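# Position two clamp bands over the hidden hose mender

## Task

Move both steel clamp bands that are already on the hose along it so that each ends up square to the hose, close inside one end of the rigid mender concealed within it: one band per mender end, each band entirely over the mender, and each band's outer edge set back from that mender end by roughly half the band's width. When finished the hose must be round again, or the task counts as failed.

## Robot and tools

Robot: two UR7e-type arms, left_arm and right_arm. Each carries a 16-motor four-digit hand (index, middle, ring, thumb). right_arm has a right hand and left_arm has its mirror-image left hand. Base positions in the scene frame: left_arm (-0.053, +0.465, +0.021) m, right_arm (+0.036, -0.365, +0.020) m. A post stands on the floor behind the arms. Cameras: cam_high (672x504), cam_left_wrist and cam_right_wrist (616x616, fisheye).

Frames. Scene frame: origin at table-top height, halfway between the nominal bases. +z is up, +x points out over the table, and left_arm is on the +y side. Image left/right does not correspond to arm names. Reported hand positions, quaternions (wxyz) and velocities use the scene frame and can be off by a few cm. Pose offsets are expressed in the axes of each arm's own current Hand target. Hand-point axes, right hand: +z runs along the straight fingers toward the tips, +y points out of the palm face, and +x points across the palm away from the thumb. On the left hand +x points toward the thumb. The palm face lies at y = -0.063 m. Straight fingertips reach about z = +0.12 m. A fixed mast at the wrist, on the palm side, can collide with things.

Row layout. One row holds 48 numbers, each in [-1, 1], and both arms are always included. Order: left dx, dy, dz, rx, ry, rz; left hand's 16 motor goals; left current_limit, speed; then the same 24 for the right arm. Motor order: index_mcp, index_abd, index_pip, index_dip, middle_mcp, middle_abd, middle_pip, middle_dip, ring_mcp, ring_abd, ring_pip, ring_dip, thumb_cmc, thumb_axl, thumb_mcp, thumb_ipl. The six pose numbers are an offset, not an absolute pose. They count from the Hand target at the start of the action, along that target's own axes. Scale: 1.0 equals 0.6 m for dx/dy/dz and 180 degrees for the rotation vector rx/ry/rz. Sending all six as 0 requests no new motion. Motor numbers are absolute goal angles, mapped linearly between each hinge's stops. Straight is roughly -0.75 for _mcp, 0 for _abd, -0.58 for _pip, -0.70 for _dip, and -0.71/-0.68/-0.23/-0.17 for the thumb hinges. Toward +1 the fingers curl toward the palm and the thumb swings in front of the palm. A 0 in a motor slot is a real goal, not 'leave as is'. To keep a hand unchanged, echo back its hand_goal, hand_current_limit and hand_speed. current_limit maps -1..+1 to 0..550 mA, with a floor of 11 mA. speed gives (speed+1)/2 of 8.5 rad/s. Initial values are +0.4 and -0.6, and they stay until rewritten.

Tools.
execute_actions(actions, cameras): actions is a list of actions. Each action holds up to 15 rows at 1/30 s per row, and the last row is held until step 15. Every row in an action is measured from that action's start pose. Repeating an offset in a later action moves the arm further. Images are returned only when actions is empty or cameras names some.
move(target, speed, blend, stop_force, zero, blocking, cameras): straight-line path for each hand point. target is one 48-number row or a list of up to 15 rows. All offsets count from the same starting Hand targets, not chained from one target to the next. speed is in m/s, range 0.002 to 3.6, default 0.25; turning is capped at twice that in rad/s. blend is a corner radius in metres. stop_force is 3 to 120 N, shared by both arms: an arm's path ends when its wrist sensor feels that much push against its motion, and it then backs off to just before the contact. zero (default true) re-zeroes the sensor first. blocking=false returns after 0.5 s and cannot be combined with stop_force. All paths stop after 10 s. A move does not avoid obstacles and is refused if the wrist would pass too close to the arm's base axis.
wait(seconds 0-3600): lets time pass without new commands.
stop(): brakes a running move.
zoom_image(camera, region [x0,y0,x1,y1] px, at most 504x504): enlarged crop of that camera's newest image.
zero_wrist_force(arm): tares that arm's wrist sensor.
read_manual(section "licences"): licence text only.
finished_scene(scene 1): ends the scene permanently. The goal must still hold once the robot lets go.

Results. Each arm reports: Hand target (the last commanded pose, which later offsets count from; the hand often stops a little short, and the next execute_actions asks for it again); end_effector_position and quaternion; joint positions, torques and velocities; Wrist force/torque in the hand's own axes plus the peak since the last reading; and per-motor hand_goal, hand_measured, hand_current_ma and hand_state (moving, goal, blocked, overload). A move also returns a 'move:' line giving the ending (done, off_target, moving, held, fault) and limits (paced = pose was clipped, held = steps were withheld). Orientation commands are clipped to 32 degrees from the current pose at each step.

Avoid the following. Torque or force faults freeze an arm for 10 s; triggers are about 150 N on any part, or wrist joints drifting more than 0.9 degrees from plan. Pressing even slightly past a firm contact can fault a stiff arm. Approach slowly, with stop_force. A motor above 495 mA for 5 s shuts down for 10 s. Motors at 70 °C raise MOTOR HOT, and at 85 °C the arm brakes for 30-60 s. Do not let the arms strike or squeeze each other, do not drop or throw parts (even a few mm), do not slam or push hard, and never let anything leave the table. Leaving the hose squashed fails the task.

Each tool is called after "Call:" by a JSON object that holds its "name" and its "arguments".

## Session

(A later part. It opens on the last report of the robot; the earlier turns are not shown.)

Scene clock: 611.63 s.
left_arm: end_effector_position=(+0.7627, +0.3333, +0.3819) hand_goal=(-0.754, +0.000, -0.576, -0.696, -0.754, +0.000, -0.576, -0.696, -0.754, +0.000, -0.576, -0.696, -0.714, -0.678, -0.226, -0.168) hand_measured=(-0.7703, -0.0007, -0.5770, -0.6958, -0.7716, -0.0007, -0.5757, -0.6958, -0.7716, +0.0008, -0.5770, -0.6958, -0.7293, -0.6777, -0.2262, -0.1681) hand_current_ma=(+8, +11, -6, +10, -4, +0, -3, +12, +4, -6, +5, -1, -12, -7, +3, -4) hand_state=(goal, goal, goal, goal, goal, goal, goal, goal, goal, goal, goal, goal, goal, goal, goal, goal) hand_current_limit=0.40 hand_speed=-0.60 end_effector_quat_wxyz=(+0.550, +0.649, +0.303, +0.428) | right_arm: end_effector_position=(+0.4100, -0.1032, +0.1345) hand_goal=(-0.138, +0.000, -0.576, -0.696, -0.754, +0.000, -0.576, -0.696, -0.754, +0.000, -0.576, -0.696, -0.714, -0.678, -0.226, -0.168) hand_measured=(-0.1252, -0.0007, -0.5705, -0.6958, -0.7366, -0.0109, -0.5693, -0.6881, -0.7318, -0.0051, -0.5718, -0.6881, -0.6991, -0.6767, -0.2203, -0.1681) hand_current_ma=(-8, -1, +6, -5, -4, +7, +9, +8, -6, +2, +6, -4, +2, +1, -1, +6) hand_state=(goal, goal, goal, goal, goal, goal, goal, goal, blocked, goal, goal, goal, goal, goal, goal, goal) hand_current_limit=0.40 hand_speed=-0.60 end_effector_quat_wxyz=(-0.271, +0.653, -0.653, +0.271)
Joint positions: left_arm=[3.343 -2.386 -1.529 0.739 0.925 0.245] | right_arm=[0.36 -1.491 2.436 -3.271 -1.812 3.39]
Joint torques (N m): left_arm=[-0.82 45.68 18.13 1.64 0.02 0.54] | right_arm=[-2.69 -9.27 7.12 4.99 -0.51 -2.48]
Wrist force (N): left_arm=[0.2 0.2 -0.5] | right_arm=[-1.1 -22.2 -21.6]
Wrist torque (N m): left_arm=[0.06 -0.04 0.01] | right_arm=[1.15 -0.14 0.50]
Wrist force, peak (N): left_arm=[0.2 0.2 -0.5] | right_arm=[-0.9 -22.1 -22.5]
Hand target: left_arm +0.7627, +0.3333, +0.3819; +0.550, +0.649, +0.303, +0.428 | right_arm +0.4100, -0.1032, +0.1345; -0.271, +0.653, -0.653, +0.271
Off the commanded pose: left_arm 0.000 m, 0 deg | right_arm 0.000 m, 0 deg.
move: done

Call:
{"name": "move", "arguments": {"target": [0,0,0,0,0,0,-0.754,0,-0.576,-0.696,-0.754,0,-0.576,-0.696,-0.754,0,-0.576,-0.696,-0.714,-0.678,-0.226,-0.168,0.4,-0.6,0,-0.0118,-0.0118,0,0,0,-0.137,0,-0.576,-0.696,-0.754,0,-0.576,-0.696,-0.754,0,-0.576,-0.696,-0.714,-0.678,-0.226,-0.168,0.4,-0.6], "speed": 0.05}}

Call:
{"name": "move", "arguments": {"target": [0,0,0,0,0,0,-0.754,0,-0.576,-0.696,-0.754,0,-0.576,-0.696,-0.754,0,-0.576,-0.696,-0.714,-0.678,-0.226,-0.168,0.4,-0.6,0.0583,0,0,0,0,0,-0.137,0,-0.576,-0.696,-0.754,0,-0.576,-0.696,-0.754,0,-0.576,-0.696,-0.714,-0.678,-0.226,-0.168,0.4,-0.6], "speed": 0.1}}

Call:
{"name": "move", "arguments": {"target": [0,0,0,0,0,0,-0.754,0,-0.576,-0.696,-0.754,0,-0.576,-0.696,-0.754,0,-0.576,-0.696,-0.714,-0.678,-0.226,-0.168,0.4,-0.6,0,0.0177,0.0177,0,0,0,-0.137,0,-0.576,-0.696,-0.754,0,-0.576,-0.696,-0.754,0,-0.576,-0.696,-0.714,-0.678,-0.226,-0.168,0.4,-0.6], "speed": 0.008, "stop_force": 3, "cameras": ["cam_right_wrist"]}}

Call:
{"name": "move", "arguments": {"target": [0,0,0,0,0,0,-0.754,0,-0.576,-0.696,-0.754,0,-0.576,-0.696,-0.754,0,-0.576,-0.696,-0.714,-0.678,-0.226,-0.168,0.4,-0.6,0,0.00236,0.00236,0,0,0,-0.137,0,-0.576,-0.696,-0.754,0,-0.576,-0.696,-0.754,0,-0.576,-0.696,-0.714,-0.678,-0.226,-0.168,0.4,-0.6], "speed": 0.01}}

Call:
{"name": "move", "arguments": {"target": [0,0,0,0,0,0,-0.754,0,-0.576,-0.696,-0.754,0,-0.576,-0.696,-0.754,0,-0.576,-0.696,-0.714,-0.678,-0.226,-0.168,0.4,-0.6,0,-0.0094,-0.0094,0,0,0,-0.137,0,-0.576,-0.696,-0.754,0,-0.576,-0.696,-0.754,0,-0.576,-0.696,-0.714,-0.678,-0.226,-0.168,0.4,-0.6], "speed": 0.05}}

Scene clock: 642.73 s.
left_arm: end_effector_position=(+0.7627, +0.3333, +0.3819) hand_goal=(-0.754, +0.000, -0.576, -0.696, -0.754, +0.000, -0.576, -0.696, -0.754, +0.000, -0.576, -0.696, -0.714, -0.678, -0.226, -0.168) hand_measured=(-0.7691, +0.0008, -0.5770, -0.6958, -0.7716, +0.0008, -0.5770, -0.6958, -0.7716, -0.0007, -0.5757, -0.6958, -0.7293, -0.6777, -0.2262, -0.1681) hand_current_ma=(+9, +8, -7, +7, -4, +3, +4, +8, -3, -3, +4, -4, -8, -8, +8, -9) hand_state=(goal, goal, goal, goal, goal, goal, goal, goal, goal, goal, goal, goal, goal, goal, goal, goal) hand_current_limit=0.40 hand_speed=-0.60 end_effector_quat_wxyz=(+0.550, +0.649, +0.303, +0.428) | right_arm: end_effector_position=(+0.4101, -0.1031, +0.1446) hand_goal=(-0.138, +0.000, -0.576, -0.696, -0.754, +0.000, -0.576, -0.696, -0.754, +0.000, -0.576, -0.696, -0.714, -0.678, -0.226, -0.168) hand_measured=(-0.1264, -0.0036, -0.5770, -0.6958, -0.7354, -0.0109, -0.5705, -0.6881, -0.7318, -0.0036, -0.5718, -0.6881, -0.6991, -0.6777, -0.2212, -0.1681) hand_current_ma=(-7, +1, +5, -11, -2, +6, +6, +6, -7, +0, +6, +1, +4, -1, -2, +8) hand_state=(goal, goal, goal, goal, goal, goal, goal, goal, blocked, goal, goal, goal, goal, goal, goal, goal) hand_current_limit=0.40 hand_speed=-0.60 end_effector_quat_wxyz=(-0.271, +0.653, -0.653, +0.271)
Joint positions: left_arm=[3.343 -2.386 -1.529 0.739 0.925 0.245] | right_arm=[0.36 -1.52 2.425 -3.231 -1.812 3.39]
Joint torques (N m): left_arm=[-1.43 45.57 18.13 1.55 -0.13 0.44] | right_arm=[0.59 -11.2 -4.01 -4.49 -1.82 -0.82]
Wrist force (N): left_arm=[-0.2 -0.1 0.0] | right_arm=[1.0 1.0 -1.9]
Wrist torque (N m): left_arm=[-0.01 0.03 -0.01] | right_arm=[0.56 -0.05 0.29]
Wrist force, peak (N): left_arm=[-0.2 0.4 -0.3] | right_arm=[-0.8 -23.1 -23.4]
Hand target: left_arm +0.7627, +0.3333, +0.3819; +0.550, +0.649, +0.303, +0.428 | right_arm +0.4100, -0.1032, +0.1445; -0.271, +0.653, -0.653, +0.271
Off the commanded pose: left_arm 0.000 m, 0 deg | right_arm 0.000 m, 0 deg.
move: done

Scene clock: 643.50 s.
left_arm: end_effector_position=(+0.7627, +0.3333, +0.3819) hand_goal=(-0.754, +0.000, -0.576, -0.696, -0.754, +0.000, -0.576, -0.696, -0.754, +0.000, -0.576, -0.696, -0.714, -0.678, -0.226, -0.168) hand_measured=(-0.7703, -0.0007, -0.5770, -0.6971, -0.7716, -0.0007, -0.5770, -0.6958, -0.7716, +0.0008, -0.5770, -0.6958, -0.7293, -0.6767, -0.2262, -0.1681) hand_current_ma=(+11, +8, -2, +5, -3, +1, +3, +12, +2, -4, +3, -6, -9, -8, +5, -6) hand_state=(goal, goal, goal, goal, goal, goal, goal, goal, goal, goal, goal, goal, goal, goal, goal, goal) hand_current_limit=0.40 hand_speed=-0.60 end_effector_quat_wxyz=(+0.550, +0.649, +0.303, +0.428) | right_arm: end_effector_position=(+0.4100, -0.1381, +0.1445) hand_goal=(-0.138, +0.000, -0.576, -0.696, -0.754, +0.000, -0.576, -0.696, -0.754, +0.000, -0.576, -0.696, -0.714, -0.678, -0.226, -0.168) hand_measured=(-0.1264, -0.0007, -0.5770, -0.6958, -0.7354, -0.0021, -0.5693, -0.6881, -0.7318, -0.0007, -0.5705, -0.6894, -0.6979, -0.6767, -0.2212, -0.1681) hand_current_ma=(-6, +4, +10, -4, +0, +9, +8, +3, -2, +4, +6, +1, +4, +0, -3, +8) hand_state=(goal, goal, goal, goal, goal, goal, goal, goal, blocked, goal, goal, goal, goal, goal, goal, goal) hand_current_limit=0.40 hand_speed=-0.60 end_effector_quat_wxyz=(-0.271, +0.653, -0.653, +0.271)
Joint positions: left_arm=[3.343 -2.386 -1.529 0.739 0.925 0.245] | right_arm=[0.257 -1.569 2.481 -3.254 -1.741 3.313]
Joint torques (N m): left_arm=[-1.33 45.76 18.05 1.68 -0.11 0.41] | right_arm=[0.54 -10.19 -28.36 -1.27 -2.1 2.61]
Wrist force (N): left_arm=[0.0 0.1 -0.1] | right_arm=[1.0 1.0 -1.8]
Wrist torque (N m): left_arm=[0.02 0.00 0.00] | right_arm=[0.58 -0.05 0.13]
Wrist force, peak (N): left_arm=[-0.1 0.3 -0.3] | right_arm=[1.8 1.0 -2.0]
Hand target: left_arm +0.7627, +0.3333, +0.3819; +0.550, +0.649, +0.303, +0.428 | right_arm +0.4100, -0.1381, +0.1445; -0.271, +0.653, -0.653, +0.271
Off the commanded pose: left_arm 0.000 m, 0 deg | right_arm 0.000 m, 0 deg.
move: done

Scene clock: 645.47 s.
left_arm: end_effector_position=(+0.7627, +0.3333, +0.3819) hand_goal=(-0.754, +0.000, -0.576, -0.696, -0.754, +0.000, -0.576, -0.696, -0.754, +0.000, -0.576, -0.696, -0.714, -0.678, -0.226, -0.168) hand_measured=(-0.7691, -0.0007, -0.5770, -0.6958, -0.7716, -0.0007, -0.5770, -0.6958, -0.7716, -0.0007, -0.5770, -0.6958, -0.7293, -0.6767, -0.2262, -0.1681) hand_current_ma=(+8, +4, -6, +7, -1, +0, +0, +10, -1, -3, +3, -6, -7, -8, +4, +2) hand_state=(goal, goal, goal, goal, goal, goal, goal, goal, goal, goal, goal, goal, goal, goal, goal, goal) hand_current_limit=0.40 hand_speed=-0.60 end_effector_quat_wxyz=(+0.550, +0.649, +0.303, +0.428) | right_arm: end_effector_position=(+0.4100, -0.1381, +0.1373) hand_goal=(-0.138, +0.000, -0.576, -0.696, -0.754, +0.000, -0.576, -0.696, -0.754, +0.000, -0.576, -0.696, -0.714, -0.678, -0.226, -0.168) hand_measured=(-0.1264, +0.0008, -0.5757, -0.6958, -0.7366, -0.0007, -0.5693, -0.6894, -0.7318, +0.0008, -0.5718, -0.6894, -0.6979, -0.6777, -0.2212, -0.1672) hand_current_ma=(-9, +3, +4, +0, -3, +7, +7, +2, -10, +5, +4, -1, +1, +0, -3, +2) hand_state=(goal, goal, goal, goal, goal, goal, goal, goal, blocked, goal, goal, goal, goal, goal, goal, goal) hand_current_limit=0.40 hand_speed=-0.60 end_effector_quat_wxyz=(-0.271, +0.653, -0.653, +0.271)
Joint positions: left_arm=[3.343 -2.386 -1.529 0.739 0.925 0.245] | right_arm=[0.257 -1.547 2.489 -3.284 -1.741 3.313]
Joint torques (N m): left_arm=[-1.57 45 18.16 1.61 -0.08 0.38] | right_arm=[-6.86 -23.12 -27.02 -2.04 0.14 -0.33]
Wrist force (N): left_arm=[0.0 0.3 -0.1] | right_arm=[0.8 -2.0 -5.1]
Wrist torque (N m): left_arm=[0.02 -0.01 0.00] | right_arm=[0.64 -0.04 0.14]
Wrist force, peak (N): left_arm=[-0.3 0.4 0.0] | right_arm=[0.8 -2.9 -5.8]
Hand target: left_arm +0.7627, +0.3333, +0.3819; +0.550, +0.649, +0.303, +0.428 | right_arm +0.4100, -0.1381, +0.1373; -0.271, +0.653, -0.653, +0.271 (not the last commanded pose)
Off the commanded pose: left_arm 0.000 m, 0 deg | right_arm 0.008 m, 0 deg.
move: contact (right_arm)

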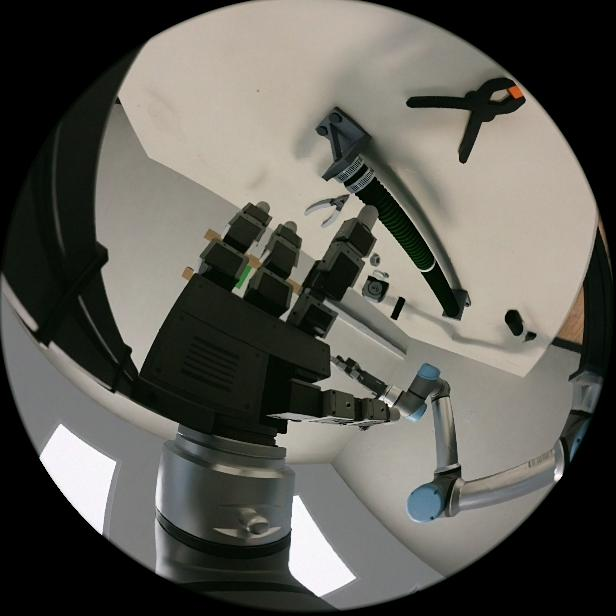

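Scene clock: 645.97 s.
left_arm: end_effector_position=(+0.7627, +0.3333, +0.3819) hand_goal=(-0.754, +0.000, -0.576, -0.696, -0.754, +0.000, -0.576, -0.696, -0.754, +0.000, -0.576, -0.696, -0.714, -0.678, -0.226, -0.168) hand_measured=(-0.7703, -0.0007, -0.5770, -0.6958, -0.7716, +0.0008, -0.5770, -0.6958, -0.7716, -0.0007, -0.5770, -0.6958, -0.7293, -0.6777, -0.2252, -0.1681) hand_current_ma=(+5, +5, -7, +8, -3, +4, -1, +8, +3, -5, +6, -6, -5, -9, +3, -4) hand_state=(goal, goal, goal, goal, goal, goal, goal, goal, goal, goal, goal, goal, goal, goal, goal, goal) hand_current_limit=0.40 hand_speed=-0.60 end_effector_quat_wxyz=(+0.550, +0.649, +0.303, +0.428) | right_arm: end_effector_position=(+0.4101, -0.1381, +0.1354) hand_goal=(-0.138, +0.000, -0.576, -0.696, -0.754, +0.000, -0.576, -0.696, -0.754, +0.000, -0.576, -0.696, -0.714, -0.678, -0.226, -0.168) hand_measured=(-0.1252, +0.0008, -0.5731, -0.6958, -0.7366, -0.0007, -0.5705, -0.6881, -0.7330, -0.0007, -0.5705, -0.6881, -0.6979, -0.6777, -0.2212, -0.1681) hand_current_ma=(-6, +3, +7, -7, -4, +7, +9, +1, -4, +3, +8, +0, +5, +1, -5, +2) hand_state=(goal, goal, goal, goal, goal, goal, goal, goal, blocked, goal, goal, goal, goal, goal, goal, goal) hand_current_limit=0.40 hand_speed=-0.60 end_effector_quat_wxyz=(-0.271, +0.653, -0.653, +0.271)
Joint positions: left_arm=[3.343 -2.386 -1.529 0.739 0.925 0.245] | right_arm=[0.257 -1.541 2.491 -3.293 -1.741 3.313]
Joint torques (N m): left_arm=[-1.78 45.72 18.04 1.6 -0.09 0.5] | right_arm=[-6.14 -15.49 4.45 2.3 0.32 -0.33]
Wrist force (N): left_arm=[-0.1 0.1 -0.2] | right_arm=[0.0 -12.5 -14.0]
Wrist torque (N m): left_arm=[0.02 0.01 0.00] | right_arm=[0.93 -0.09 0.25]
Wrist force, peak (N): left_arm=[0.1 0.4 0.0] | right_arm=[-0.1 -12.7 -14.5]
Hand target: left_arm +0.7627, +0.3333, +0.3819; +0.550, +0.649, +0.303, +0.428 | right_arm +0.4100, -0.1381, +0.1353; -0.271, +0.653, -0.653, +0.271
Off the commanded pose: left_arm 0.000 m, 0 deg | right_arm 0.000 m, 0 deg.
move: done

Scene clock: 646.47 s.
left_arm: end_effector_position=(+0.7627, +0.3333, +0.3819) hand_goal=(-0.754, +0.000, -0.576, -0.696, -0.754, +0.000, -0.576, -0.696, -0.754, +0.000, -0.576, -0.696, -0.714, -0.678, -0.226, -0.168) hand_measured=(-0.7703, -0.0007, -0.5770, -0.6958, -0.7716, -0.0007, -0.5770, -0.6958, -0.7703, -0.0007, -0.5770, -0.6958, -0.7293, -0.6777, -0.2262, -0.1681) hand_current_ma=(+10, +7, -8, +10, +0, +3, +1, +5, +6, -4, +4, -3, -7, -3, +6, -7) hand_state=(goal, goal, goal, goal, goal, goal, goal, goal, goal, goal, goal, goal, goal, goal, goal, goal) hand_current_limit=0.40 hand_speed=-0.60 end_effector_quat_wxyz=(+0.550, +0.649, +0.303, +0.428) | right_arm: end_effector_position=(+0.4102, -0.1381, +0.1434) hand_goal=(-0.138, +0.000, -0.576, -0.696, -0.754, +0.000, -0.576, -0.696, -0.754, +0.000, -0.576, -0.696, -0.714, -0.678, -0.226, -0.168) hand_measured=(-0.1276, +0.0008, -0.5770, -0.6958, -0.7354, -0.0007, -0.5693, -0.6881, -0.7318, -0.0007, -0.5705, -0.6881, -0.6979, -0.6777, -0.2212, -0.1672) hand_current_ma=(-6, +1, +7, -8, +1, +3, +8, +1, -7, +3, +5, -1, +5, +4, -2, +4) hand_state=(goal, goal, goal, goal, goal, goal, goal, goal, blocked, goal, goal, goal, goal, goal, goal, goal) hand_current_limit=0.40 hand_speed=-0.60 end_effector_quat_wxyz=(-0.271, +0.653, -0.653, +0.271)
Joint positions: left_arm=[3.343 -2.386 -1.529 0.739 0.925 0.245] | right_arm=[0.257 -1.565 2.482 -3.259 -1.741 3.313]
Joint torques (N m): left_arm=[-1.05 45.57 18.11 1.71 -0.08 0.44] | right_arm=[-3.01 -8.87 -5.21 -4.74 -0.26 -0.04]
Wrist force (N): left_arm=[0.2 0.2 0.0] | right_arm=[1.0 1.1 -1.8]
Wrist torque (N m): left_arm=[0.02 -0.02 0.01] | right_arm=[0.57 -0.06 0.13]
Wrist force, peak (N): left_arm=[-0.1 0.2 -0.3] | right_arm=[-0.1 -12.7 -13.9]
Hand target: left_arm +0.7627, +0.3333, +0.3819; +0.550, +0.649, +0.303, +0.428 | right_arm +0.4100, -0.1381, +0.1433; -0.271, +0.653, -0.653, +0.271
Off the commanded pose: left_arm 0.000 m, 0 deg | right_arm 0.000 m, 0 deg.
move: done

Call:
{"name": "move", "arguments": {"target": [0,0,0,0,0,0,-0.754,0,-0.576,-0.696,-0.754,0,-0.576,-0.696,-0.754,0,-0.576,-0.696,-0.714,-0.678,-0.226,-0.168,0.4,-0.6,-0.1917,0,0,0,0,0,-0.137,0,-0.576,-0.696,-0.754,0,-0.576,-0.696,-0.754,0,-0.576,-0.696,-0.714,-0.678,-0.226,-0.168,0.4,-0.6], "speed": 0.1}}

Call:
{"name": "move", "arguments": {"target": [0,0,0,0,0,0,-0.754,0,-0.576,-0.696,-0.754,0,-0.576,-0.696,-0.754,0,-0.576,-0.696,-0.714,-0.678,-0.226,-0.168,0.4,-0.6,0,0.0177,0.0177,0,0,0,-0.137,0,-0.576,-0.696,-0.754,0,-0.576,-0.696,-0.754,0,-0.576,-0.696,-0.714,-0.678,-0.226,-0.168,0.4,-0.6], "speed": 0.008, "stop_force": 3, "cameras": ["cam_right_wrist"]}}

Call:
{"name": "move", "arguments": {"target": [0,0,0,0,0,0,-0.754,0,-0.576,-0.696,-0.754,0,-0.576,-0.696,-0.754,0,-0.576,-0.696,-0.714,-0.678,-0.226,-0.168,0.4,-0.6,0,0.00236,0.00236,0,0,0,-0.137,0,-0.576,-0.696,-0.754,0,-0.576,-0.696,-0.754,0,-0.576,-0.696,-0.714,-0.678,-0.226,-0.168,0.4,-0.6], "speed": 0.01}}

Call:
{"name": "move", "arguments": {"target": [0,0,0,0,0,0,-0.754,0,-0.576,-0.696,-0.754,0,-0.576,-0.696,-0.754,0,-0.576,-0.696,-0.714,-0.678,-0.226,-0.168,0.4,-0.6,0,-0.0094,-0.0094,0,0,0,-0.137,0,-0.576,-0.696,-0.754,0,-0.576,-0.696,-0.754,0,-0.576,-0.696,-0.714,-0.678,-0.226,-0.168,0.4,-0.6], "speed": 0.05}}

Call:
{"name": "zoom_image", "arguments": {"camera": "cam_right_wrist", "region": [280, 60, 480, 260]}}

Scene clock: 678.20 s.
left_arm: end_effector_position=(+0.7627, +0.3333, +0.3819) hand_goal=(-0.754, +0.000, -0.576, -0.696, -0.754, +0.000, -0.576, -0.696, -0.754, +0.000, -0.576, -0.696, -0.714, -0.678, -0.226, -0.168) hand_measured=(-0.7691, +0.0008, -0.5770, -0.6958, -0.7716, -0.0007, -0.5770, -0.6958, -0.7703, +0.0008, -0.5770, -0.6971, -0.7293, -0.6777, -0.2262, -0.1681) hand_current_ma=(+8, +8, -2, +9, -1, +3, +2, +12, -1, -5, +5, -3, -4, -9, +4, -2) hand_state=(goal, goal, goal, goal, goal, goal, goal, goal, goal, goal, goal, goal, goal, goal, goal, goal) hand_current_limit=0.40 hand_speed=-0.60 end_effector_quat_wxyz=(+0.550, +0.649, +0.303, +0.428) | right_arm: end_effector_position=(+0.4100, -0.0231, +0.1433) hand_goal=(-0.138, +0.000, -0.576, -0.696, -0.754, +0.000, -0.576, -0.696, -0.754, +0.000, -0.576, -0.696, -0.714, -0.678, -0.226, -0.168) hand_measured=(-0.1276, -0.0036, -0.5770, -0.6958, -0.7366, -0.0051, -0.5705, -0.6894, -0.7330, -0.0036, -0.5718, -0.6881, -0.6991, -0.6777, -0.2212, -0.1681) hand_current_ma=(-5, +0, +6, -4, -2, +8, +7, +2, -6, +12, +8, -1, +4, +0, -6, +7) hand_state=(goal, goal, goal, goal, goal, goal, goal, goal, blocked, goal, goal, goal, goal, goal, goal, goal) hand_current_limit=0.40 hand_speed=-0.60 end_effector_quat_wxyz=(-0.271, +0.653, -0.653, +0.271)
Joint positions: left_arm=[3.343 -2.386 -1.529 0.739 0.925 0.245] | right_arm=[0.558 -1.405 2.28 -3.154 -1.945 3.544]
Joint torques (N m): left_arm=[-2.01 45.33 18.15 1.58 -0.05 0.49] | right_arm=[-5.09 -29.99 -4.93 -4.46 1.77 -2.92]
Wrist force (N): left_arm=[-0.2 0.2 0.0] | right_arm=[0.9 0.8 -1.8]
Wrist torque (N m): left_arm=[0.03 0.03 -0.03] | right_arm=[0.49 -0.03 0.27]
Wrist force, peak (N): left_arm=[0.1 0.5 0.0] | right_arm=[1.9 1.1 -2.0]
Hand target: left_arm +0.7627, +0.3333, +0.3819; +0.550, +0.649, +0.303, +0.428 | right_arm +0.4100, -0.0231, +0.1432; -0.271, +0.653, -0.653, +0.271
Off the commanded pose: left_arm 0.000 m, 0 deg | right_arm 0.000 m, 0 deg.
move: done

Scene clock: 680.00 s.
left_arm: end_effector_position=(+0.7627, +0.3333, +0.3819) hand_goal=(-0.754, +0.000, -0.576, -0.696, -0.754, +0.000, -0.576, -0.696, -0.754, +0.000, -0.576, -0.696, -0.714, -0.678, -0.226, -0.168) hand_measured=(-0.7703, +0.0008, -0.5770, -0.6958, -0.7716, -0.0007, -0.5770, -0.6958, -0.7716, +0.0008, -0.5770, -0.6958, -0.7293, -0.6777, -0.2252, -0.1672) hand_current_ma=(+8, +8, -6, +10, -3, +1, -5, +9, +2, -1, +5, -4, -10, -10, +8, -2) hand_state=(goal, goal, goal, goal, goal, goal, goal, goal, goal, goal, goal, goal, goal, goal, goal, goal) hand_current_limit=0.40 hand_speed=-0.60 end_effector_quat_wxyz=(+0.550, +0.649, +0.303, +0.428) | right_arm: end_effector_position=(+0.4100, -0.0231, +0.1377) hand_goal=(-0.138, +0.000, -0.576, -0.696, -0.754, +0.000, -0.576, -0.696, -0.754, +0.000, -0.576, -0.696, -0.714, -0.678, -0.226, -0.168) hand_measured=(-0.1288, -0.0036, -0.5770, -0.6945, -0.7366, -0.0051, -0.5693, -0.6881, -0.7330, -0.0051, -0.5705, -0.6894, -0.6991, -0.6777, -0.2212, -0.1681) hand_current_ma=(-6, +2, +4, -4, -2, +4, +5, +2, -6, +7, +6, -5, +6, +4, -7, +4) hand_state=(goal, goal, goal, goal, goal, goal, goal, goal, blocked, goal, goal, goal, goal, goal, goal, goal) hand_current_limit=0.40 hand_speed=-0.60 end_effector_quat_wxyz=(-0.271, +0.653, -0.653, +0.271)
Joint positions: left_arm=[3.343 -2.386 -1.529 0.739 0.925 0.245] | right_arm=[0.558 -1.392 2.285 -3.173 -1.945 3.544]
Joint torques (N m): left_arm=[-1.75 46.51 18.36 1.57 -0.05 0.49] | right_arm=[-4.15 -29.73 -27.99 -0.55 1.58 -2.26]
Wrist force (N): left_arm=[-0.2 0.1 -0.2] | right_arm=[0.8 -1.5 -3.2]
Wrist torque (N m): left_arm=[0.04 0.02 -0.02] | right_arm=[0.57 -0.07 0.31]
Wrist force, peak (N): left_arm=[0.1 0.0 -0.5] | right_arm=[0.7 -3.7 -6.0]
Hand target: left_arm +0.7627, +0.3333, +0.3819; +0.550, +0.649, +0.303, +0.428 | right_arm +0.4100, -0.0231, +0.1377; -0.271, +0.653, -0.653, +0.271 (not the last commanded pose)
Off the commanded pose: left_arm 0.000 m, 0 deg | right_arm 0.009 m, 0 deg.
move: contact (right_arm)

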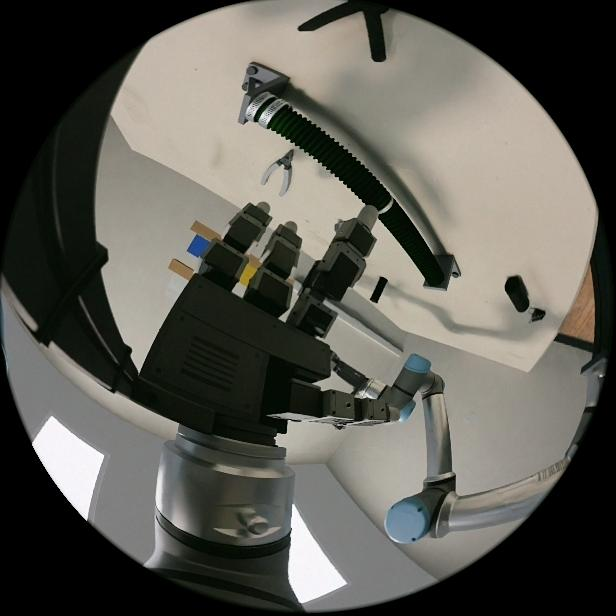

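Scene clock: 680.50 s.
left_arm: end_effector_position=(+0.7627, +0.3333, +0.3819) hand_goal=(-0.754, +0.000, -0.576, -0.696, -0.754, +0.000, -0.576, -0.696, -0.754, +0.000, -0.576, -0.696, -0.714, -0.678, -0.226, -0.168) hand_measured=(-0.7703, +0.0008, -0.5770, -0.6958, -0.7716, +0.0008, -0.5770, -0.6958, -0.7703, +0.0008, -0.5770, -0.6958, -0.7293, -0.6777, -0.2262, -0.1681) hand_current_ma=(+3, +8, -9, +9, -4, +6, +1, +11, -4, -3, +5, -3, -7, -9, +8, -6) hand_state=(goal, goal, goal, goal, goal, goal, goal, goal, goal, goal, goal, goal, goal, goal, goal, goal) hand_current_limit=0.40 hand_speed=-0.60 end_effector_quat_wxyz=(+0.550, +0.649, +0.303, +0.428) | right_arm: end_effector_position=(+0.4101, -0.0231, +0.1358) hand_goal=(-0.138, +0.000, -0.576, -0.696, -0.754, +0.000, -0.576, -0.696, -0.754, +0.000, -0.576, -0.696, -0.714, -0.678, -0.226, -0.168) hand_measured=(-0.1276, -0.0007, -0.5718, -0.6932, -0.7366, -0.0065, -0.5705, -0.6894, -0.7318, -0.0036, -0.5718, -0.6881, -0.6991, -0.6767, -0.2212, -0.1681) hand_current_ma=(-7, +3, +3, -7, -4, +5, +5, +0, -5, +4, +3, +1, +4, -2, -4, +7) hand_state=(goal, goal, goal, goal, goal, goal, goal, goal, blocked, goal, goal, goal, goal, goal, goal, goal) hand_current_limit=0.40 hand_speed=-0.60 end_effector_quat_wxyz=(-0.271, +0.653, -0.653, +0.271)
Joint positions: left_arm=[3.343 -2.386 -1.529 0.739 0.925 0.245] | right_arm=[0.558 -1.387 2.287 -3.18 -1.945 3.544]
Joint torques (N m): left_arm=[-1.86 45.66 18.01 1.55 -0.05 0.47] | right_arm=[-4.31 -10.14 9.19 5.03 1.81 -1.93]
Wrist force (N): left_arm=[0.1 0.2 0.0] | right_arm=[-0.6 -21.9 -21.4]
Wrist torque (N m): left_arm=[0.01 -0.02 0.01] | right_arm=[1.17 -0.17 0.53]
Wrist force, peak (N): left_arm=[-0.1 0.2 -0.4] | right_arm=[-0.5 -22.1 -22.1]
Hand target: left_arm +0.7627, +0.3333, +0.3819; +0.550, +0.649, +0.303, +0.428 | right_arm +0.4100, -0.0231, +0.1357; -0.271, +0.653, -0.653, +0.271
Off the commanded pose: left_arm 0.000 m, 0 deg | right_arm 0.000 m, 0 deg.
move: done

Scene clock: 681.00 s.
left_arm: end_effector_position=(+0.7627, +0.3333, +0.3819) hand_goal=(-0.754, +0.000, -0.576, -0.696, -0.754, +0.000, -0.576, -0.696, -0.754, +0.000, -0.576, -0.696, -0.714, -0.678, -0.226, -0.168) hand_measured=(-0.7703, +0.0008, -0.5770, -0.6971, -0.7716, -0.0007, -0.5770, -0.6958, -0.7716, +0.0008, -0.5770, -0.6958, -0.7293, -0.6777, -0.2262, -0.1681) hand_current_ma=(+9, +10, -8, +8, +0, +1, +0, +11, +2, -2, -2, -7, -8, -6, +3, -3) hand_state=(goal, goal, goal, goal, goal, goal, goal, goal, goal, goal, goal, goal, goal, goal, goal, goal) hand_current_limit=0.40 hand_speed=-0.60 end_effector_quat_wxyz=(+0.550, +0.649, +0.303, +0.428) | right_arm: end_effector_position=(+0.4101, -0.0231, +0.1438) hand_goal=(-0.138, +0.000, -0.576, -0.696, -0.754, +0.000, -0.576, -0.696, -0.754, +0.000, -0.576, -0.696, -0.714, -0.678, -0.226, -0.168) hand_measured=(-0.1288, -0.0051, -0.5705, -0.6971, -0.7354, -0.0065, -0.5693, -0.6881, -0.7330, -0.0036, -0.5705, -0.6881, -0.6991, -0.6777, -0.2212, -0.1681) hand_current_ma=(-3, +3, +8, -4, -2, +6, +4, -1, -7, +6, +6, +4, +4, +1, -1, +5) hand_state=(goal, goal, goal, goal, goal, goal, goal, goal, blocked, goal, goal, goal, goal, goal, goal, goal) hand_current_limit=0.40 hand_speed=-0.60 end_effector_quat_wxyz=(-0.271, +0.653, -0.653, +0.271)
Joint positions: left_arm=[3.343 -2.386 -1.529 0.739 0.925 0.245] | right_arm=[0.558 -1.406 2.28 -3.153 -1.945 3.544]
Joint torques (N m): left_arm=[-2.04 45.89 18.05 1.52 -0.04 0.39] | right_arm=[-2.76 -16.13 -11.36 -4.6 1.35 -2.34]
Wrist force (N): left_arm=[0.0 0.2 -0.1] | right_arm=[1.1 1.1 -1.8]
Wrist torque (N m): left_arm=[0.01 0.01 0.00] | right_arm=[0.52 -0.06 0.29]
Wrist force, peak (N): left_arm=[-0.3 0.0 -0.4] | right_arm=[-0.4 -22.3 -22.5]
Hand target: left_arm +0.7627, +0.3333, +0.3819; +0.550, +0.649, +0.303, +0.428 | right_arm +0.4100, -0.0231, +0.1437; -0.271, +0.653, -0.653, +0.271
Off the commanded pose: left_arm 0.000 m, 0 deg | right_arm 0.000 m, 0 deg.
move: done

Scaled by 2.520 from the camera's image (finer frame: 880x880).
This view is cut from an older image: the scene may have changed since it was taken.

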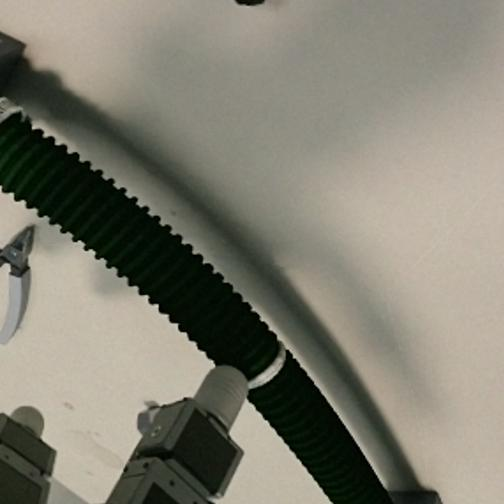

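Call:
{"name": "move", "arguments": {"target": [[0,0,0,0,0,0,-0.754,0,-0.576,-0.696,-0.754,0,-0.576,-0.696,-0.754,0,-0.576,-0.696,-0.714,-0.678,-0.226,-0.168,0.4,-0.6,0.01667,0,0,0,0,0,-0.137,0,-0.576,-0.696,-0.754,0,-0.576,-0.696,-0.754,0,-0.576,-0.696,-0.714,-0.678,-0.226,-0.168,0.4,-0.6],[0,0,0,0,0,0,-0.754,0,-0.576,-0.696,-0.754,0,-0.576,-0.696,-0.754,0,-0.576,-0.696,-0.714,-0.678,-0.226,-0.168,0.4,-0.6,0.01667,0.00943,0.00943,0,0,0,-0.137,0,-0.576,-0.696,-0.754,0,-0.576,-0.696,-0.754,0,-0.576,-0.696,-0.714,-0.678,-0.226,-0.168,0.4,-0.6]], "speed": [0.05,0.015]}}

Call:
{"name": "move", "arguments": {"target": [[0,0,0,0,0,0,-0.754,0,-0.576,-0.696,-0.754,0,-0.576,-0.696,-0.754,0,-0.576,-0.696,-0.714,-0.678,-0.226,-0.168,0.4,-0.6,0,-0.00943,-0.00943,0,0,0,-0.137,0,-0.576,-0.696,-0.754,0,-0.576,-0.696,-0.754,0,-0.576,-0.696,-0.714,-0.678,-0.226,-0.168,0.4,-0.6],[0,0,0,0,0,0,-0.754,0,-0.576,-0.696,-0.754,0,-0.576,-0.696,-0.754,0,-0.576,-0.696,-0.714,-0.678,-0.226,-0.168,0.4,-0.6,0.01667,-0.00943,-0.00943,0,0,0,-0.137,0,-0.576,-0.696,-0.754,0,-0.576,-0.696,-0.754,0,-0.576,-0.696,-0.714,-0.678,-0.226,-0.168,0.4,-0.6],[0,0,0,0,0,0,-0.754,0,-0.576,-0.696,-0.754,0,-0.576,-0.696,-0.754,0,-0.576,-0.696,-0.714,-0.678,-0.226,-0.168,0.4,-0.6,0.01667,0,0,0,0,0,-0.137,0,-0.576,-0.696,-0.754,0,-0.576,-0.696,-0.754,0,-0.576,-0.696,-0.714,-0.678,-0.226,-0.168,0.4,-0.6]], "speed": [0.04,0.05,0.015]}}

Call:
{"name": "move", "arguments": {"target": [[0,0,0,0,0,0,-0.754,0,-0.576,-0.696,-0.754,0,-0.576,-0.696,-0.754,0,-0.576,-0.696,-0.714,-0.678,-0.226,-0.168,0.4,-0.6,0,-0.00943,-0.00943,0,0,0,-0.137,0,-0.576,-0.696,-0.754,0,-0.576,-0.696,-0.754,0,-0.576,-0.696,-0.714,-0.678,-0.226,-0.168,0.4,-0.6],[0,0,0,0,0,0,-0.754,0,-0.576,-0.696,-0.754,0,-0.576,-0.696,-0.754,0,-0.576,-0.696,-0.714,-0.678,-0.226,-0.168,0.4,-0.6,0.01667,-0.00943,-0.00943,0,0,0,-0.137,0,-0.576,-0.696,-0.754,0,-0.576,-0.696,-0.754,0,-0.576,-0.696,-0.714,-0.678,-0.226,-0.168,0.4,-0.6],[0,0,0,0,0,0,-0.754,0,-0.576,-0.696,-0.754,0,-0.576,-0.696,-0.754,0,-0.576,-0.696,-0.714,-0.678,-0.226,-0.168,0.4,-0.6,0.01667,0,0,0,0,0,-0.137,0,-0.576,-0.696,-0.754,0,-0.576,-0.696,-0.754,0,-0.576,-0.696,-0.714,-0.678,-0.226,-0.168,0.4,-0.6]], "speed": [0.04,0.05,0.015]}}

Call:
{"name": "move", "arguments": {"target": [[0,0,0,0,0,0,-0.754,0,-0.576,-0.696,-0.754,0,-0.576,-0.696,-0.754,0,-0.576,-0.696,-0.714,-0.678,-0.226,-0.168,0.4,-0.6,0,-0.00943,-0.00943,0,0,0,-0.137,0,-0.576,-0.696,-0.754,0,-0.576,-0.696,-0.754,0,-0.576,-0.696,-0.714,-0.678,-0.226,-0.168,0.4,-0.6],[0,0,0,0,0,0,-0.754,0,-0.576,-0.696,-0.754,0,-0.576,-0.696,-0.754,0,-0.576,-0.696,-0.714,-0.678,-0.226,-0.168,0.4,-0.6,0.01667,-0.00943,-0.00943,0,0,0,-0.137,0,-0.576,-0.696,-0.754,0,-0.576,-0.696,-0.754,0,-0.576,-0.696,-0.714,-0.678,-0.226,-0.168,0.4,-0.6],[0,0,0,0,0,0,-0.754,0,-0.576,-0.696,-0.754,0,-0.576,-0.696,-0.754,0,-0.576,-0.696,-0.714,-0.678,-0.226,-0.168,0.4,-0.6,0.01667,0,0,0,0,0,-0.137,0,-0.576,-0.696,-0.754,0,-0.576,-0.696,-0.754,0,-0.576,-0.696,-0.714,-0.678,-0.226,-0.168,0.4,-0.6]], "speed": [0.04,0.05,0.015]}}

Call:
{"name": "move", "arguments": {"target": [[0,0,0,0,0,0,-0.754,0,-0.576,-0.696,-0.754,0,-0.576,-0.696,-0.754,0,-0.576,-0.696,-0.714,-0.678,-0.226,-0.168,0.4,-0.6,0,-0.00943,-0.00943,0,0,0,-0.137,0,-0.576,-0.696,-0.754,0,-0.576,-0.696,-0.754,0,-0.576,-0.696,-0.714,-0.678,-0.226,-0.168,0.4,-0.6],[0,0,0,0,0,0,-0.754,0,-0.576,-0.696,-0.754,0,-0.576,-0.696,-0.754,0,-0.576,-0.696,-0.714,-0.678,-0.226,-0.168,0.4,-0.6,0.01667,-0.00943,-0.00943,0,0,0,-0.137,0,-0.576,-0.696,-0.754,0,-0.576,-0.696,-0.754,0,-0.576,-0.696,-0.714,-0.678,-0.226,-0.168,0.4,-0.6],[0,0,0,0,0,0,-0.754,0,-0.576,-0.696,-0.754,0,-0.576,-0.696,-0.754,0,-0.576,-0.696,-0.714,-0.678,-0.226,-0.168,0.4,-0.6,0.01667,0,0,0,0,0,-0.137,0,-0.576,-0.696,-0.754,0,-0.576,-0.696,-0.754,0,-0.576,-0.696,-0.714,-0.678,-0.226,-0.168,0.4,-0.6]], "speed": [0.04,0.05,0.015]}}

Call:
{"name": "move", "arguments": {"target": [[0,0,0,0,0,0,-0.754,0,-0.576,-0.696,-0.754,0,-0.576,-0.696,-0.754,0,-0.576,-0.696,-0.714,-0.678,-0.226,-0.168,0.4,-0.6,0,-0.00943,-0.00943,0,0,0,-0.137,0,-0.576,-0.696,-0.754,0,-0.576,-0.696,-0.754,0,-0.576,-0.696,-0.714,-0.678,-0.226,-0.168,0.4,-0.6],[0,0,0,0,0,0,-0.754,0,-0.576,-0.696,-0.754,0,-0.576,-0.696,-0.754,0,-0.576,-0.696,-0.714,-0.678,-0.226,-0.168,0.4,-0.6,0.01667,-0.00943,-0.00943,0,0,0,-0.137,0,-0.576,-0.696,-0.754,0,-0.576,-0.696,-0.754,0,-0.576,-0.696,-0.714,-0.678,-0.226,-0.168,0.4,-0.6],[0,0,0,0,0,0,-0.754,0,-0.576,-0.696,-0.754,0,-0.576,-0.696,-0.754,0,-0.576,-0.696,-0.714,-0.678,-0.226,-0.168,0.4,-0.6,0.01667,0,0,0,0,0,-0.137,0,-0.576,-0.696,-0.754,0,-0.576,-0.696,-0.754,0,-0.576,-0.696,-0.714,-0.678,-0.226,-0.168,0.4,-0.6]], "speed": [0.04,0.05,0.015]}}

Scene clock: 764.00 s.
left_arm: end_effector_position=(+0.7627, +0.3333, +0.3819) hand_goal=(-0.754, +0.000, -0.576, -0.696, -0.754, +0.000, -0.576, -0.696, -0.754, +0.000, -0.576, -0.696, -0.714, -0.678, -0.226, -0.168) hand_measured=(-0.7703, -0.0007, -0.5757, -0.6958, -0.7716, -0.0007, -0.5770, -0.6958, -0.7716, -0.0007, -0.5770, -0.6958, -0.7293, -0.6777, -0.2262, -0.1672) hand_current_ma=(+9, +6, -6, +6, -7, +5, -1, +7, +1, -3, +4, -3, -8, -8, +6, -5) hand_state=(goal, goal, goal, goal, goal, goal, goal, goal, goal, goal, goal, goal, goal, goal, goal, goal) hand_current_limit=0.40 hand_speed=-0.60 end_effector_quat_wxyz=(+0.550, +0.649, +0.303, +0.428) | right_arm: end_effector_position=(+0.4101, -0.0331, +0.1357) hand_goal=(-0.138, +0.000, -0.576, -0.696, -0.754, +0.000, -0.576, -0.696, -0.754, +0.000, -0.576, -0.696, -0.714, -0.678, -0.226, -0.168) hand_measured=(-0.1264, -0.0007, -0.5693, -0.6920, -0.7354, -0.0051, -0.5705, -0.6881, -0.7330, -0.0051, -0.5718, -0.6881, -0.6991, -0.6767, -0.2203, -0.1672) hand_current_ma=(-7, +2, +9, -5, -1, +6, +6, +5, -5, +3, +5, +3, +8, +3, -3, +0) hand_state=(goal, goal, goal, goal, goal, goal, goal, goal, blocked, goal, goal, goal, goal, goal, goal, goal) hand_current_limit=0.40 hand_speed=-0.60 end_effector_quat_wxyz=(-0.271, +0.653, -0.653, +0.271) end_effector_velocity=(+0.000, -0.001, +0.000) end_effector_angular_velocity=(-0.002, +0.004, -0.001)
Joint positions: left_arm=[3.343 -2.386 -1.529 0.739 0.925 0.245] | right_arm=[0.536 -1.401 2.307 -3.192 -1.93 3.526]
Joint velocities: left_arm=[within noise] | right_arm=[-0.001 -0.001 -0.001 0.006 0 0]
Joint torques (N m): left_arm=[-2.39 45.63 18.21 1.54 -0.02 0.5] | right_arm=[9.39 -15.87 6.28 4.95 -1.35 0.99]
Wrist force (N): left_arm=[0.0 0.1 0.0] | right_arm=[-0.7 -21.6 -21.3]
Wrist torque (N m): left_arm=[0.00 0.01 0.00] | right_arm=[1.12 -0.15 0.38]
Wrist force, peak (N): left_arm=[0.1 0.1 -0.4] | right_arm=[-0.5 -21.9 -22.2]
Hand target: left_arm +0.7627, +0.3333, +0.3819; +0.550, +0.649, +0.303, +0.428 | right_arm +0.4100, -0.0331, +0.1357; -0.271, +0.653, -0.653, +0.271
Off the commanded pose: left_arm 0.000 m, 0 deg | right_arm 0.000 m, 0 deg.
move: done

Scene clock: 765.53 s.
left_arm: end_effector_position=(+0.7627, +0.3333, +0.3819) hand_goal=(-0.754, +0.000, -0.576, -0.696, -0.754, +0.000, -0.576, -0.696, -0.754, +0.000, -0.576, -0.696, -0.714, -0.678, -0.226, -0.168) hand_measured=(-0.7703, +0.0008, -0.5770, -0.6958, -0.7716, -0.0007, -0.5770, -0.6958, -0.7716, +0.0008, -0.5770, -0.6958, -0.7293, -0.6777, -0.2262, -0.1672) hand_current_ma=(+7, +14, -1, +6, -2, +2, -2, +8, +0, -1, +1, -3, -4, -6, +3, -6) hand_state=(goal, goal, goal, goal, goal, goal, goal, goal, goal, goal, goal, goal, goal, goal, goal, goal) hand_current_limit=0.40 hand_speed=-0.60 end_effector_quat_wxyz=(+0.550, +0.649, +0.303, +0.428) | right_arm: end_effector_position=(+0.4101, -0.0431, +0.1357) hand_goal=(-0.138, +0.000, -0.576, -0.696, -0.754, +0.000, -0.576, -0.696, -0.754, +0.000, -0.576, -0.696, -0.714, -0.678, -0.226, -0.168) hand_measured=(-0.1276, -0.0021, -0.5731, -0.6932, -0.7366, -0.0080, -0.5693, -0.6881, -0.7330, -0.0051, -0.5718, -0.6894, -0.6991, -0.6767, -0.2212, -0.1672) hand_current_ma=(-3, +0, +8, -2, +0, +11, +2, +3, -8, +5, +6, -2, +2, -2, -6, +1) hand_state=(goal, goal, goal, goal, goal, goal, goal, goal, blocked, goal, goal, goal, goal, goal, goal, goal) hand_current_limit=0.40 hand_speed=-0.60 end_effector_quat_wxyz=(-0.271, +0.653, -0.653, +0.271) end_effector_velocity=(-0.001, +0.000, -0.001) end_effector_angular_velocity=(-0.002, +0.005, +0.001)
Joint positions: left_arm=[3.343 -2.386 -1.529 0.739 0.925 0.245] | right_arm=[0.513 -1.414 2.326 -3.205 -1.915 3.508]
Joint velocities: left_arm=[within noise] | right_arm=[0 -0.001 0.001 0.005 0 0]
Joint torques (N m): left_arm=[-2.13 46 18.05 1.43 -0.07 0.51] | right_arm=[9.55 -14.8 6.76 4.89 -1.46 0.92]
Wrist force (N): left_arm=[-0.1 0.1 0.0] | right_arm=[-0.7 -21.4 -20.4]
Wrist torque (N m): left_arm=[0.01 0.02 -0.01] | right_arm=[1.12 -0.16 0.40]
Wrist force, peak (N): left_arm=[0.0 0.4 -0.2] | right_arm=[-0.5 -22.6 -22.6]
Hand target: left_arm +0.7627, +0.3333, +0.3819; +0.550, +0.649, +0.303, +0.428 | right_arm +0.4100, -0.0431, +0.1357; -0.271, +0.653, -0.653, +0.271
Off the commanded pose: left_arm 0.000 m, 0 deg | right_arm 0.000 m, 0 deg.
move: done

Scene clock: 767.07 s.
left_arm: end_effector_position=(+0.7627, +0.3333, +0.3819) hand_goal=(-0.754, +0.000, -0.576, -0.696, -0.754, +0.000, -0.576, -0.696, -0.754, +0.000, -0.576, -0.696, -0.714, -0.678, -0.226, -0.168) hand_measured=(-0.7691, +0.0008, -0.5757, -0.6958, -0.7716, -0.0007, -0.5770, -0.6971, -0.7716, -0.0007, -0.5770, -0.6958, -0.7293, -0.6777, -0.2252, -0.1681) hand_current_ma=(+7, +6, -6, +7, -3, +7, -2, +8, -1, -3, +3, -3, -7, -9, +6, -6) hand_state=(goal, goal, goal, goal, goal, goal, goal, goal, goal, goal, goal, goal, goal, goal, goal, goal) hand_current_limit=0.40 hand_speed=-0.60 end_effector_quat_wxyz=(+0.550, +0.649, +0.303, +0.428) | right_arm: end_effector_position=(+0.4101, -0.0531, +0.1357) hand_goal=(-0.138, +0.000, -0.576, -0.696, -0.754, +0.000, -0.576, -0.696, -0.754, +0.000, -0.576, -0.696, -0.714, -0.678, -0.226, -0.168) hand_measured=(-0.1276, -0.0021, -0.5705, -0.6932, -0.7354, -0.0109, -0.5693, -0.6881, -0.7318, -0.0051, -0.5705, -0.6881, -0.6979, -0.6777, -0.2212, -0.1681) hand_current_ma=(-10, +1, +9, -9, +1, +4, +6, +5, -9, +4, +6, +0, +4, +1, -3, +7) hand_state=(goal, goal, goal, goal, goal, goal, goal, goal, blocked, goal, goal, goal, goal, goal, goal, goal) hand_current_limit=0.40 hand_speed=-0.60 end_effector_quat_wxyz=(-0.271, +0.653, -0.653, +0.271) end_effector_velocity=(-0.001, +0.000, +0.000) end_effector_angular_velocity=(-0.002, +0.004, +0.000)
Joint positions: left_arm=[3.343 -2.386 -1.529 0.739 0.925 0.245] | right_arm=[0.49 -1.428 2.345 -3.216 -1.9 3.489]
Joint velocities: left_arm=[within noise] | right_arm=[0 -0.001 0 0.005 0 0]
Joint torques (N m): left_arm=[-2.62 45.74 17.94 1.43 -0.09 0.44] | right_arm=[9.67 -14.35 6.27 5 -1.36 0.94]
Wrist force (N): left_arm=[0.0 -0.1 -0.2] | right_arm=[-0.2 -22.2 -22.0]
Wrist torque (N m): left_arm=[-0.02 0.00 0.01] | right_arm=[1.13 -0.15 0.42]
Wrist force, peak (N): left_arm=[-0.2 0.3 -0.2] | right_arm=[-0.6 -22.4 -21.9]
Hand target: left_arm +0.7627, +0.3333, +0.3819; +0.550, +0.649, +0.303, +0.428 | right_arm +0.4100, -0.0531, +0.1357; -0.271, +0.653, -0.653, +0.271
Off the commanded pose: left_arm 0.000 m, 0 deg | right_arm 0.000 m, 0 deg.
move: done

Scene clock: 768.60 s.
left_arm: end_effector_position=(+0.7627, +0.3333, +0.3819) hand_goal=(-0.754, +0.000, -0.576, -0.696, -0.754, +0.000, -0.576, -0.696, -0.754, +0.000, -0.576, -0.696, -0.714, -0.678, -0.226, -0.168) hand_measured=(-0.7691, -0.0007, -0.5770, -0.6958, -0.7716, -0.0007, -0.5770, -0.6958, -0.7716, -0.0007, -0.5770, -0.6958, -0.7293, -0.6767, -0.2262, -0.1672) hand_current_ma=(+8, +10, -5, +9, +0, +0, -2, +7, +2, -6, +1, -3, -9, -6, +3, -5) hand_state=(goal, goal, goal, goal, goal, goal, goal, goal, goal, goal, goal, goal, goal, goal, goal, goal) hand_current_limit=0.40 hand_speed=-0.60 end_effector_quat_wxyz=(+0.550, +0.649, +0.303, +0.428) | right_arm: end_effector_position=(+0.4101, -0.0631, +0.1357) hand_goal=(-0.138, +0.000, -0.576, -0.696, -0.754, +0.000, -0.576, -0.696, -0.754, +0.000, -0.576, -0.696, -0.714, -0.678, -0.226, -0.168) hand_measured=(-0.1288, -0.0007, -0.5705, -0.6932, -0.7366, -0.0109, -0.5693, -0.6881, -0.7330, -0.0036, -0.5705, -0.6894, -0.6979, -0.6767, -0.2212, -0.1681) hand_current_ma=(-7, +2, +9, -8, +1, +7, +4, -1, -8, +5, +3, -2, +6, -1, -5, +3) hand_state=(goal, goal, goal, goal, goal, goal, goal, goal, blocked, goal, goal, goal, goal, goal, goal, goal) hand_current_limit=0.40 hand_speed=-0.60 end_effector_quat_wxyz=(-0.271, +0.653, -0.653, +0.271) end_effector_velocity=(-0.001, +0.001, +0.000) end_effector_angular_velocity=(-0.001, +0.002, +0.002)
Joint positions: left_arm=[3.343 -2.386 -1.529 0.739 0.925 0.245] | right_arm=[0.466 -1.441 2.364 -3.227 -1.884 3.47]
Joint velocities: left_arm=[within noise] | right_arm=[0.002 -0.002 -0.001 0.005 0 0]
Joint torques (N m): left_arm=[-2.89 45.83 18.07 1.35 -0.07 0.53] | right_arm=[8.08 -14.17 6.52 4.76 -1.64 1.04]
Wrist force (N): left_arm=[-0.1 0.3 -0.1] | right_arm=[-0.3 -21.6 -21.1]
Wrist torque (N m): left_arm=[0.03 0.01 -0.02] | right_arm=[1.13 -0.13 0.41]
Wrist force, peak (N): left_arm=[-0.1 0.2 -0.5] | right_arm=[-0.1 -21.8 -21.8]
Hand target: left_arm +0.7627, +0.3333, +0.3819; +0.550, +0.649, +0.303, +0.428 | right_arm +0.4100, -0.0631, +0.1357; -0.271, +0.653, -0.653, +0.271
Off the commanded pose: left_arm 0.000 m, 0 deg | right_arm 0.000 m, 0 deg.
move: done

Scene clock: 770.13 s.
left_arm: end_effector_position=(+0.7627, +0.3333, +0.3819) hand_goal=(-0.754, +0.000, -0.576, -0.696, -0.754, +0.000, -0.576, -0.696, -0.754, +0.000, -0.576, -0.696, -0.714, -0.678, -0.226, -0.168) hand_measured=(-0.7691, -0.0007, -0.5770, -0.6971, -0.7716, -0.0007, -0.5770, -0.6958, -0.7703, -0.0007, -0.5770, -0.6958, -0.7293, -0.6777, -0.2262, -0.1672) hand_current_ma=(+11, +5, -3, +11, -6, +3, -4, +9, +1, +0, +0, -4, -9, -7, +4, -8) hand_state=(goal, goal, goal, goal, goal, goal, goal, goal, goal, goal, goal, goal, goal, goal, goal, goal) hand_current_limit=0.40 hand_speed=-0.60 end_effector_quat_wxyz=(+0.550, +0.649, +0.303, +0.428) | right_arm: end_effector_position=(+0.4101, -0.0731, +0.1357) hand_goal=(-0.138, +0.000, -0.576, -0.696, -0.754, +0.000, -0.576, -0.696, -0.754, +0.000, -0.576, -0.696, -0.714, -0.678, -0.226, -0.168) hand_measured=(-0.1276, -0.0021, -0.5705, -0.6920, -0.7354, -0.0109, -0.5705, -0.6894, -0.7318, -0.0051, -0.5718, -0.6881, -0.6991, -0.6777, -0.2212, -0.1681) hand_current_ma=(-6, +6, +8, +1, -3, +11, +5, +3, -7, +7, +1, +0, +3, +4, -4, +6) hand_state=(goal, goal, goal, goal, goal, goal, goal, goal, blocked, goal, goal, goal, goal, goal, goal, goal) hand_current_limit=0.40 hand_speed=-0.60 end_effector_quat_wxyz=(-0.271, +0.653, -0.653, +0.271)
Joint positions: left_arm=[3.343 -2.386 -1.529 0.739 0.925 0.245] | right_arm=[0.441 -1.455 2.382 -3.238 -1.867 3.451]
Joint torques (N m): left_arm=[-2.61 45.97 18.2 1.39 -0.06 0.5] | right_arm=[8.72 -18.35 3.44 3.45 -1.85 1.36]
Wrist force (N): left_arm=[0.1 -0.1 0.1] | right_arm=[0.0 -16.3 -15.9]
Wrist torque (N m): left_arm=[-0.02 -0.01 0.01] | right_arm=[0.95 -0.09 0.36]
Wrist force, peak (N): left_arm=[0.1 0.4 -0.2] | right_arm=[-0.2 -22.1 -21.8]
Hand target: left_arm +0.7627, +0.3333, +0.3819; +0.550, +0.649, +0.303, +0.428 | right_arm +0.4100, -0.0731, +0.1357; -0.271, +0.653, -0.653, +0.271
Off the commanded pose: left_arm 0.000 m, 0 deg | right_arm 0.000 m, 0 deg.
move: done

Scene clock: 771.67 s.
left_arm: end_effector_position=(+0.7627, +0.3333, +0.3819) hand_goal=(-0.754, +0.000, -0.576, -0.696, -0.754, +0.000, -0.576, -0.696, -0.754, +0.000, -0.576, -0.696, -0.714, -0.678, -0.226, -0.168) hand_measured=(-0.7691, -0.0007, -0.5770, -0.6958, -0.7716, -0.0007, -0.5770, -0.6971, -0.7716, +0.0008, -0.5770, -0.6958, -0.7293, -0.6767, -0.2252, -0.1681) hand_current_ma=(+8, +6, -5, +6, -1, +4, -2, +11, +2, -3, +7, +0, -8, -5, +1, -1) hand_state=(goal, goal, goal, goal, goal, goal, goal, goal, goal, goal, goal, goal, goal, goal, goal, goal) hand_current_limit=0.40 hand_speed=-0.60 end_effector_quat_wxyz=(+0.550, +0.649, +0.303, +0.428) | right_arm: end_effector_position=(+0.4101, -0.0831, +0.1357) hand_goal=(-0.138, +0.000, -0.576, -0.696, -0.754, +0.000, -0.576, -0.696, -0.754, +0.000, -0.576, -0.696, -0.714, -0.678, -0.226, -0.168) hand_measured=(-0.1276, -0.0036, -0.5731, -0.6932, -0.7366, -0.0109, -0.5705, -0.6881, -0.7318, -0.0036, -0.5718, -0.6881, -0.6991, -0.6777, -0.2203, -0.1681) hand_current_ma=(-9, +0, +3, -2, -2, +6, +3, +2, -12, +1, +4, +2, +3, +4, -6, +1) hand_state=(goal, goal, goal, goal, goal, goal, goal, goal, blocked, goal, goal, goal, goal, goal, goal, goal) hand_current_limit=0.40 hand_speed=-0.60 end_effector_quat_wxyz=(-0.271, +0.653, -0.653, +0.271)
Joint positions: left_arm=[3.343 -2.386 -1.529 0.739 0.925 0.245] | right_arm=[0.415 -1.468 2.4 -3.248 -1.849 3.431]
Joint torques (N m): left_arm=[-3.26 45.38 17.86 1.37 -0.1 0.54] | right_arm=[8.8 -18.78 1.59 2.69 -2.16 1.81]
Wrist force (N): left_arm=[-0.1 0.1 0.0] | right_arm=[-0.2 -14.0 -14.8]
Wrist torque (N m): left_arm=[0.00 0.01 -0.01] | right_arm=[0.87 -0.05 0.29]
Wrist force, peak (N): left_arm=[0.3 0.2 -0.3] | right_arm=[0.1 -17.1 -17.6]
Hand target: left_arm +0.7627, +0.3333, +0.3819; +0.550, +0.649, +0.303, +0.428 | right_arm +0.4100, -0.0831, +0.1357; -0.271, +0.653, -0.653, +0.271
Off the commanded pose: left_arm 0.000 m, 0 deg | right_arm 0.000 m, 0 deg.
move: done


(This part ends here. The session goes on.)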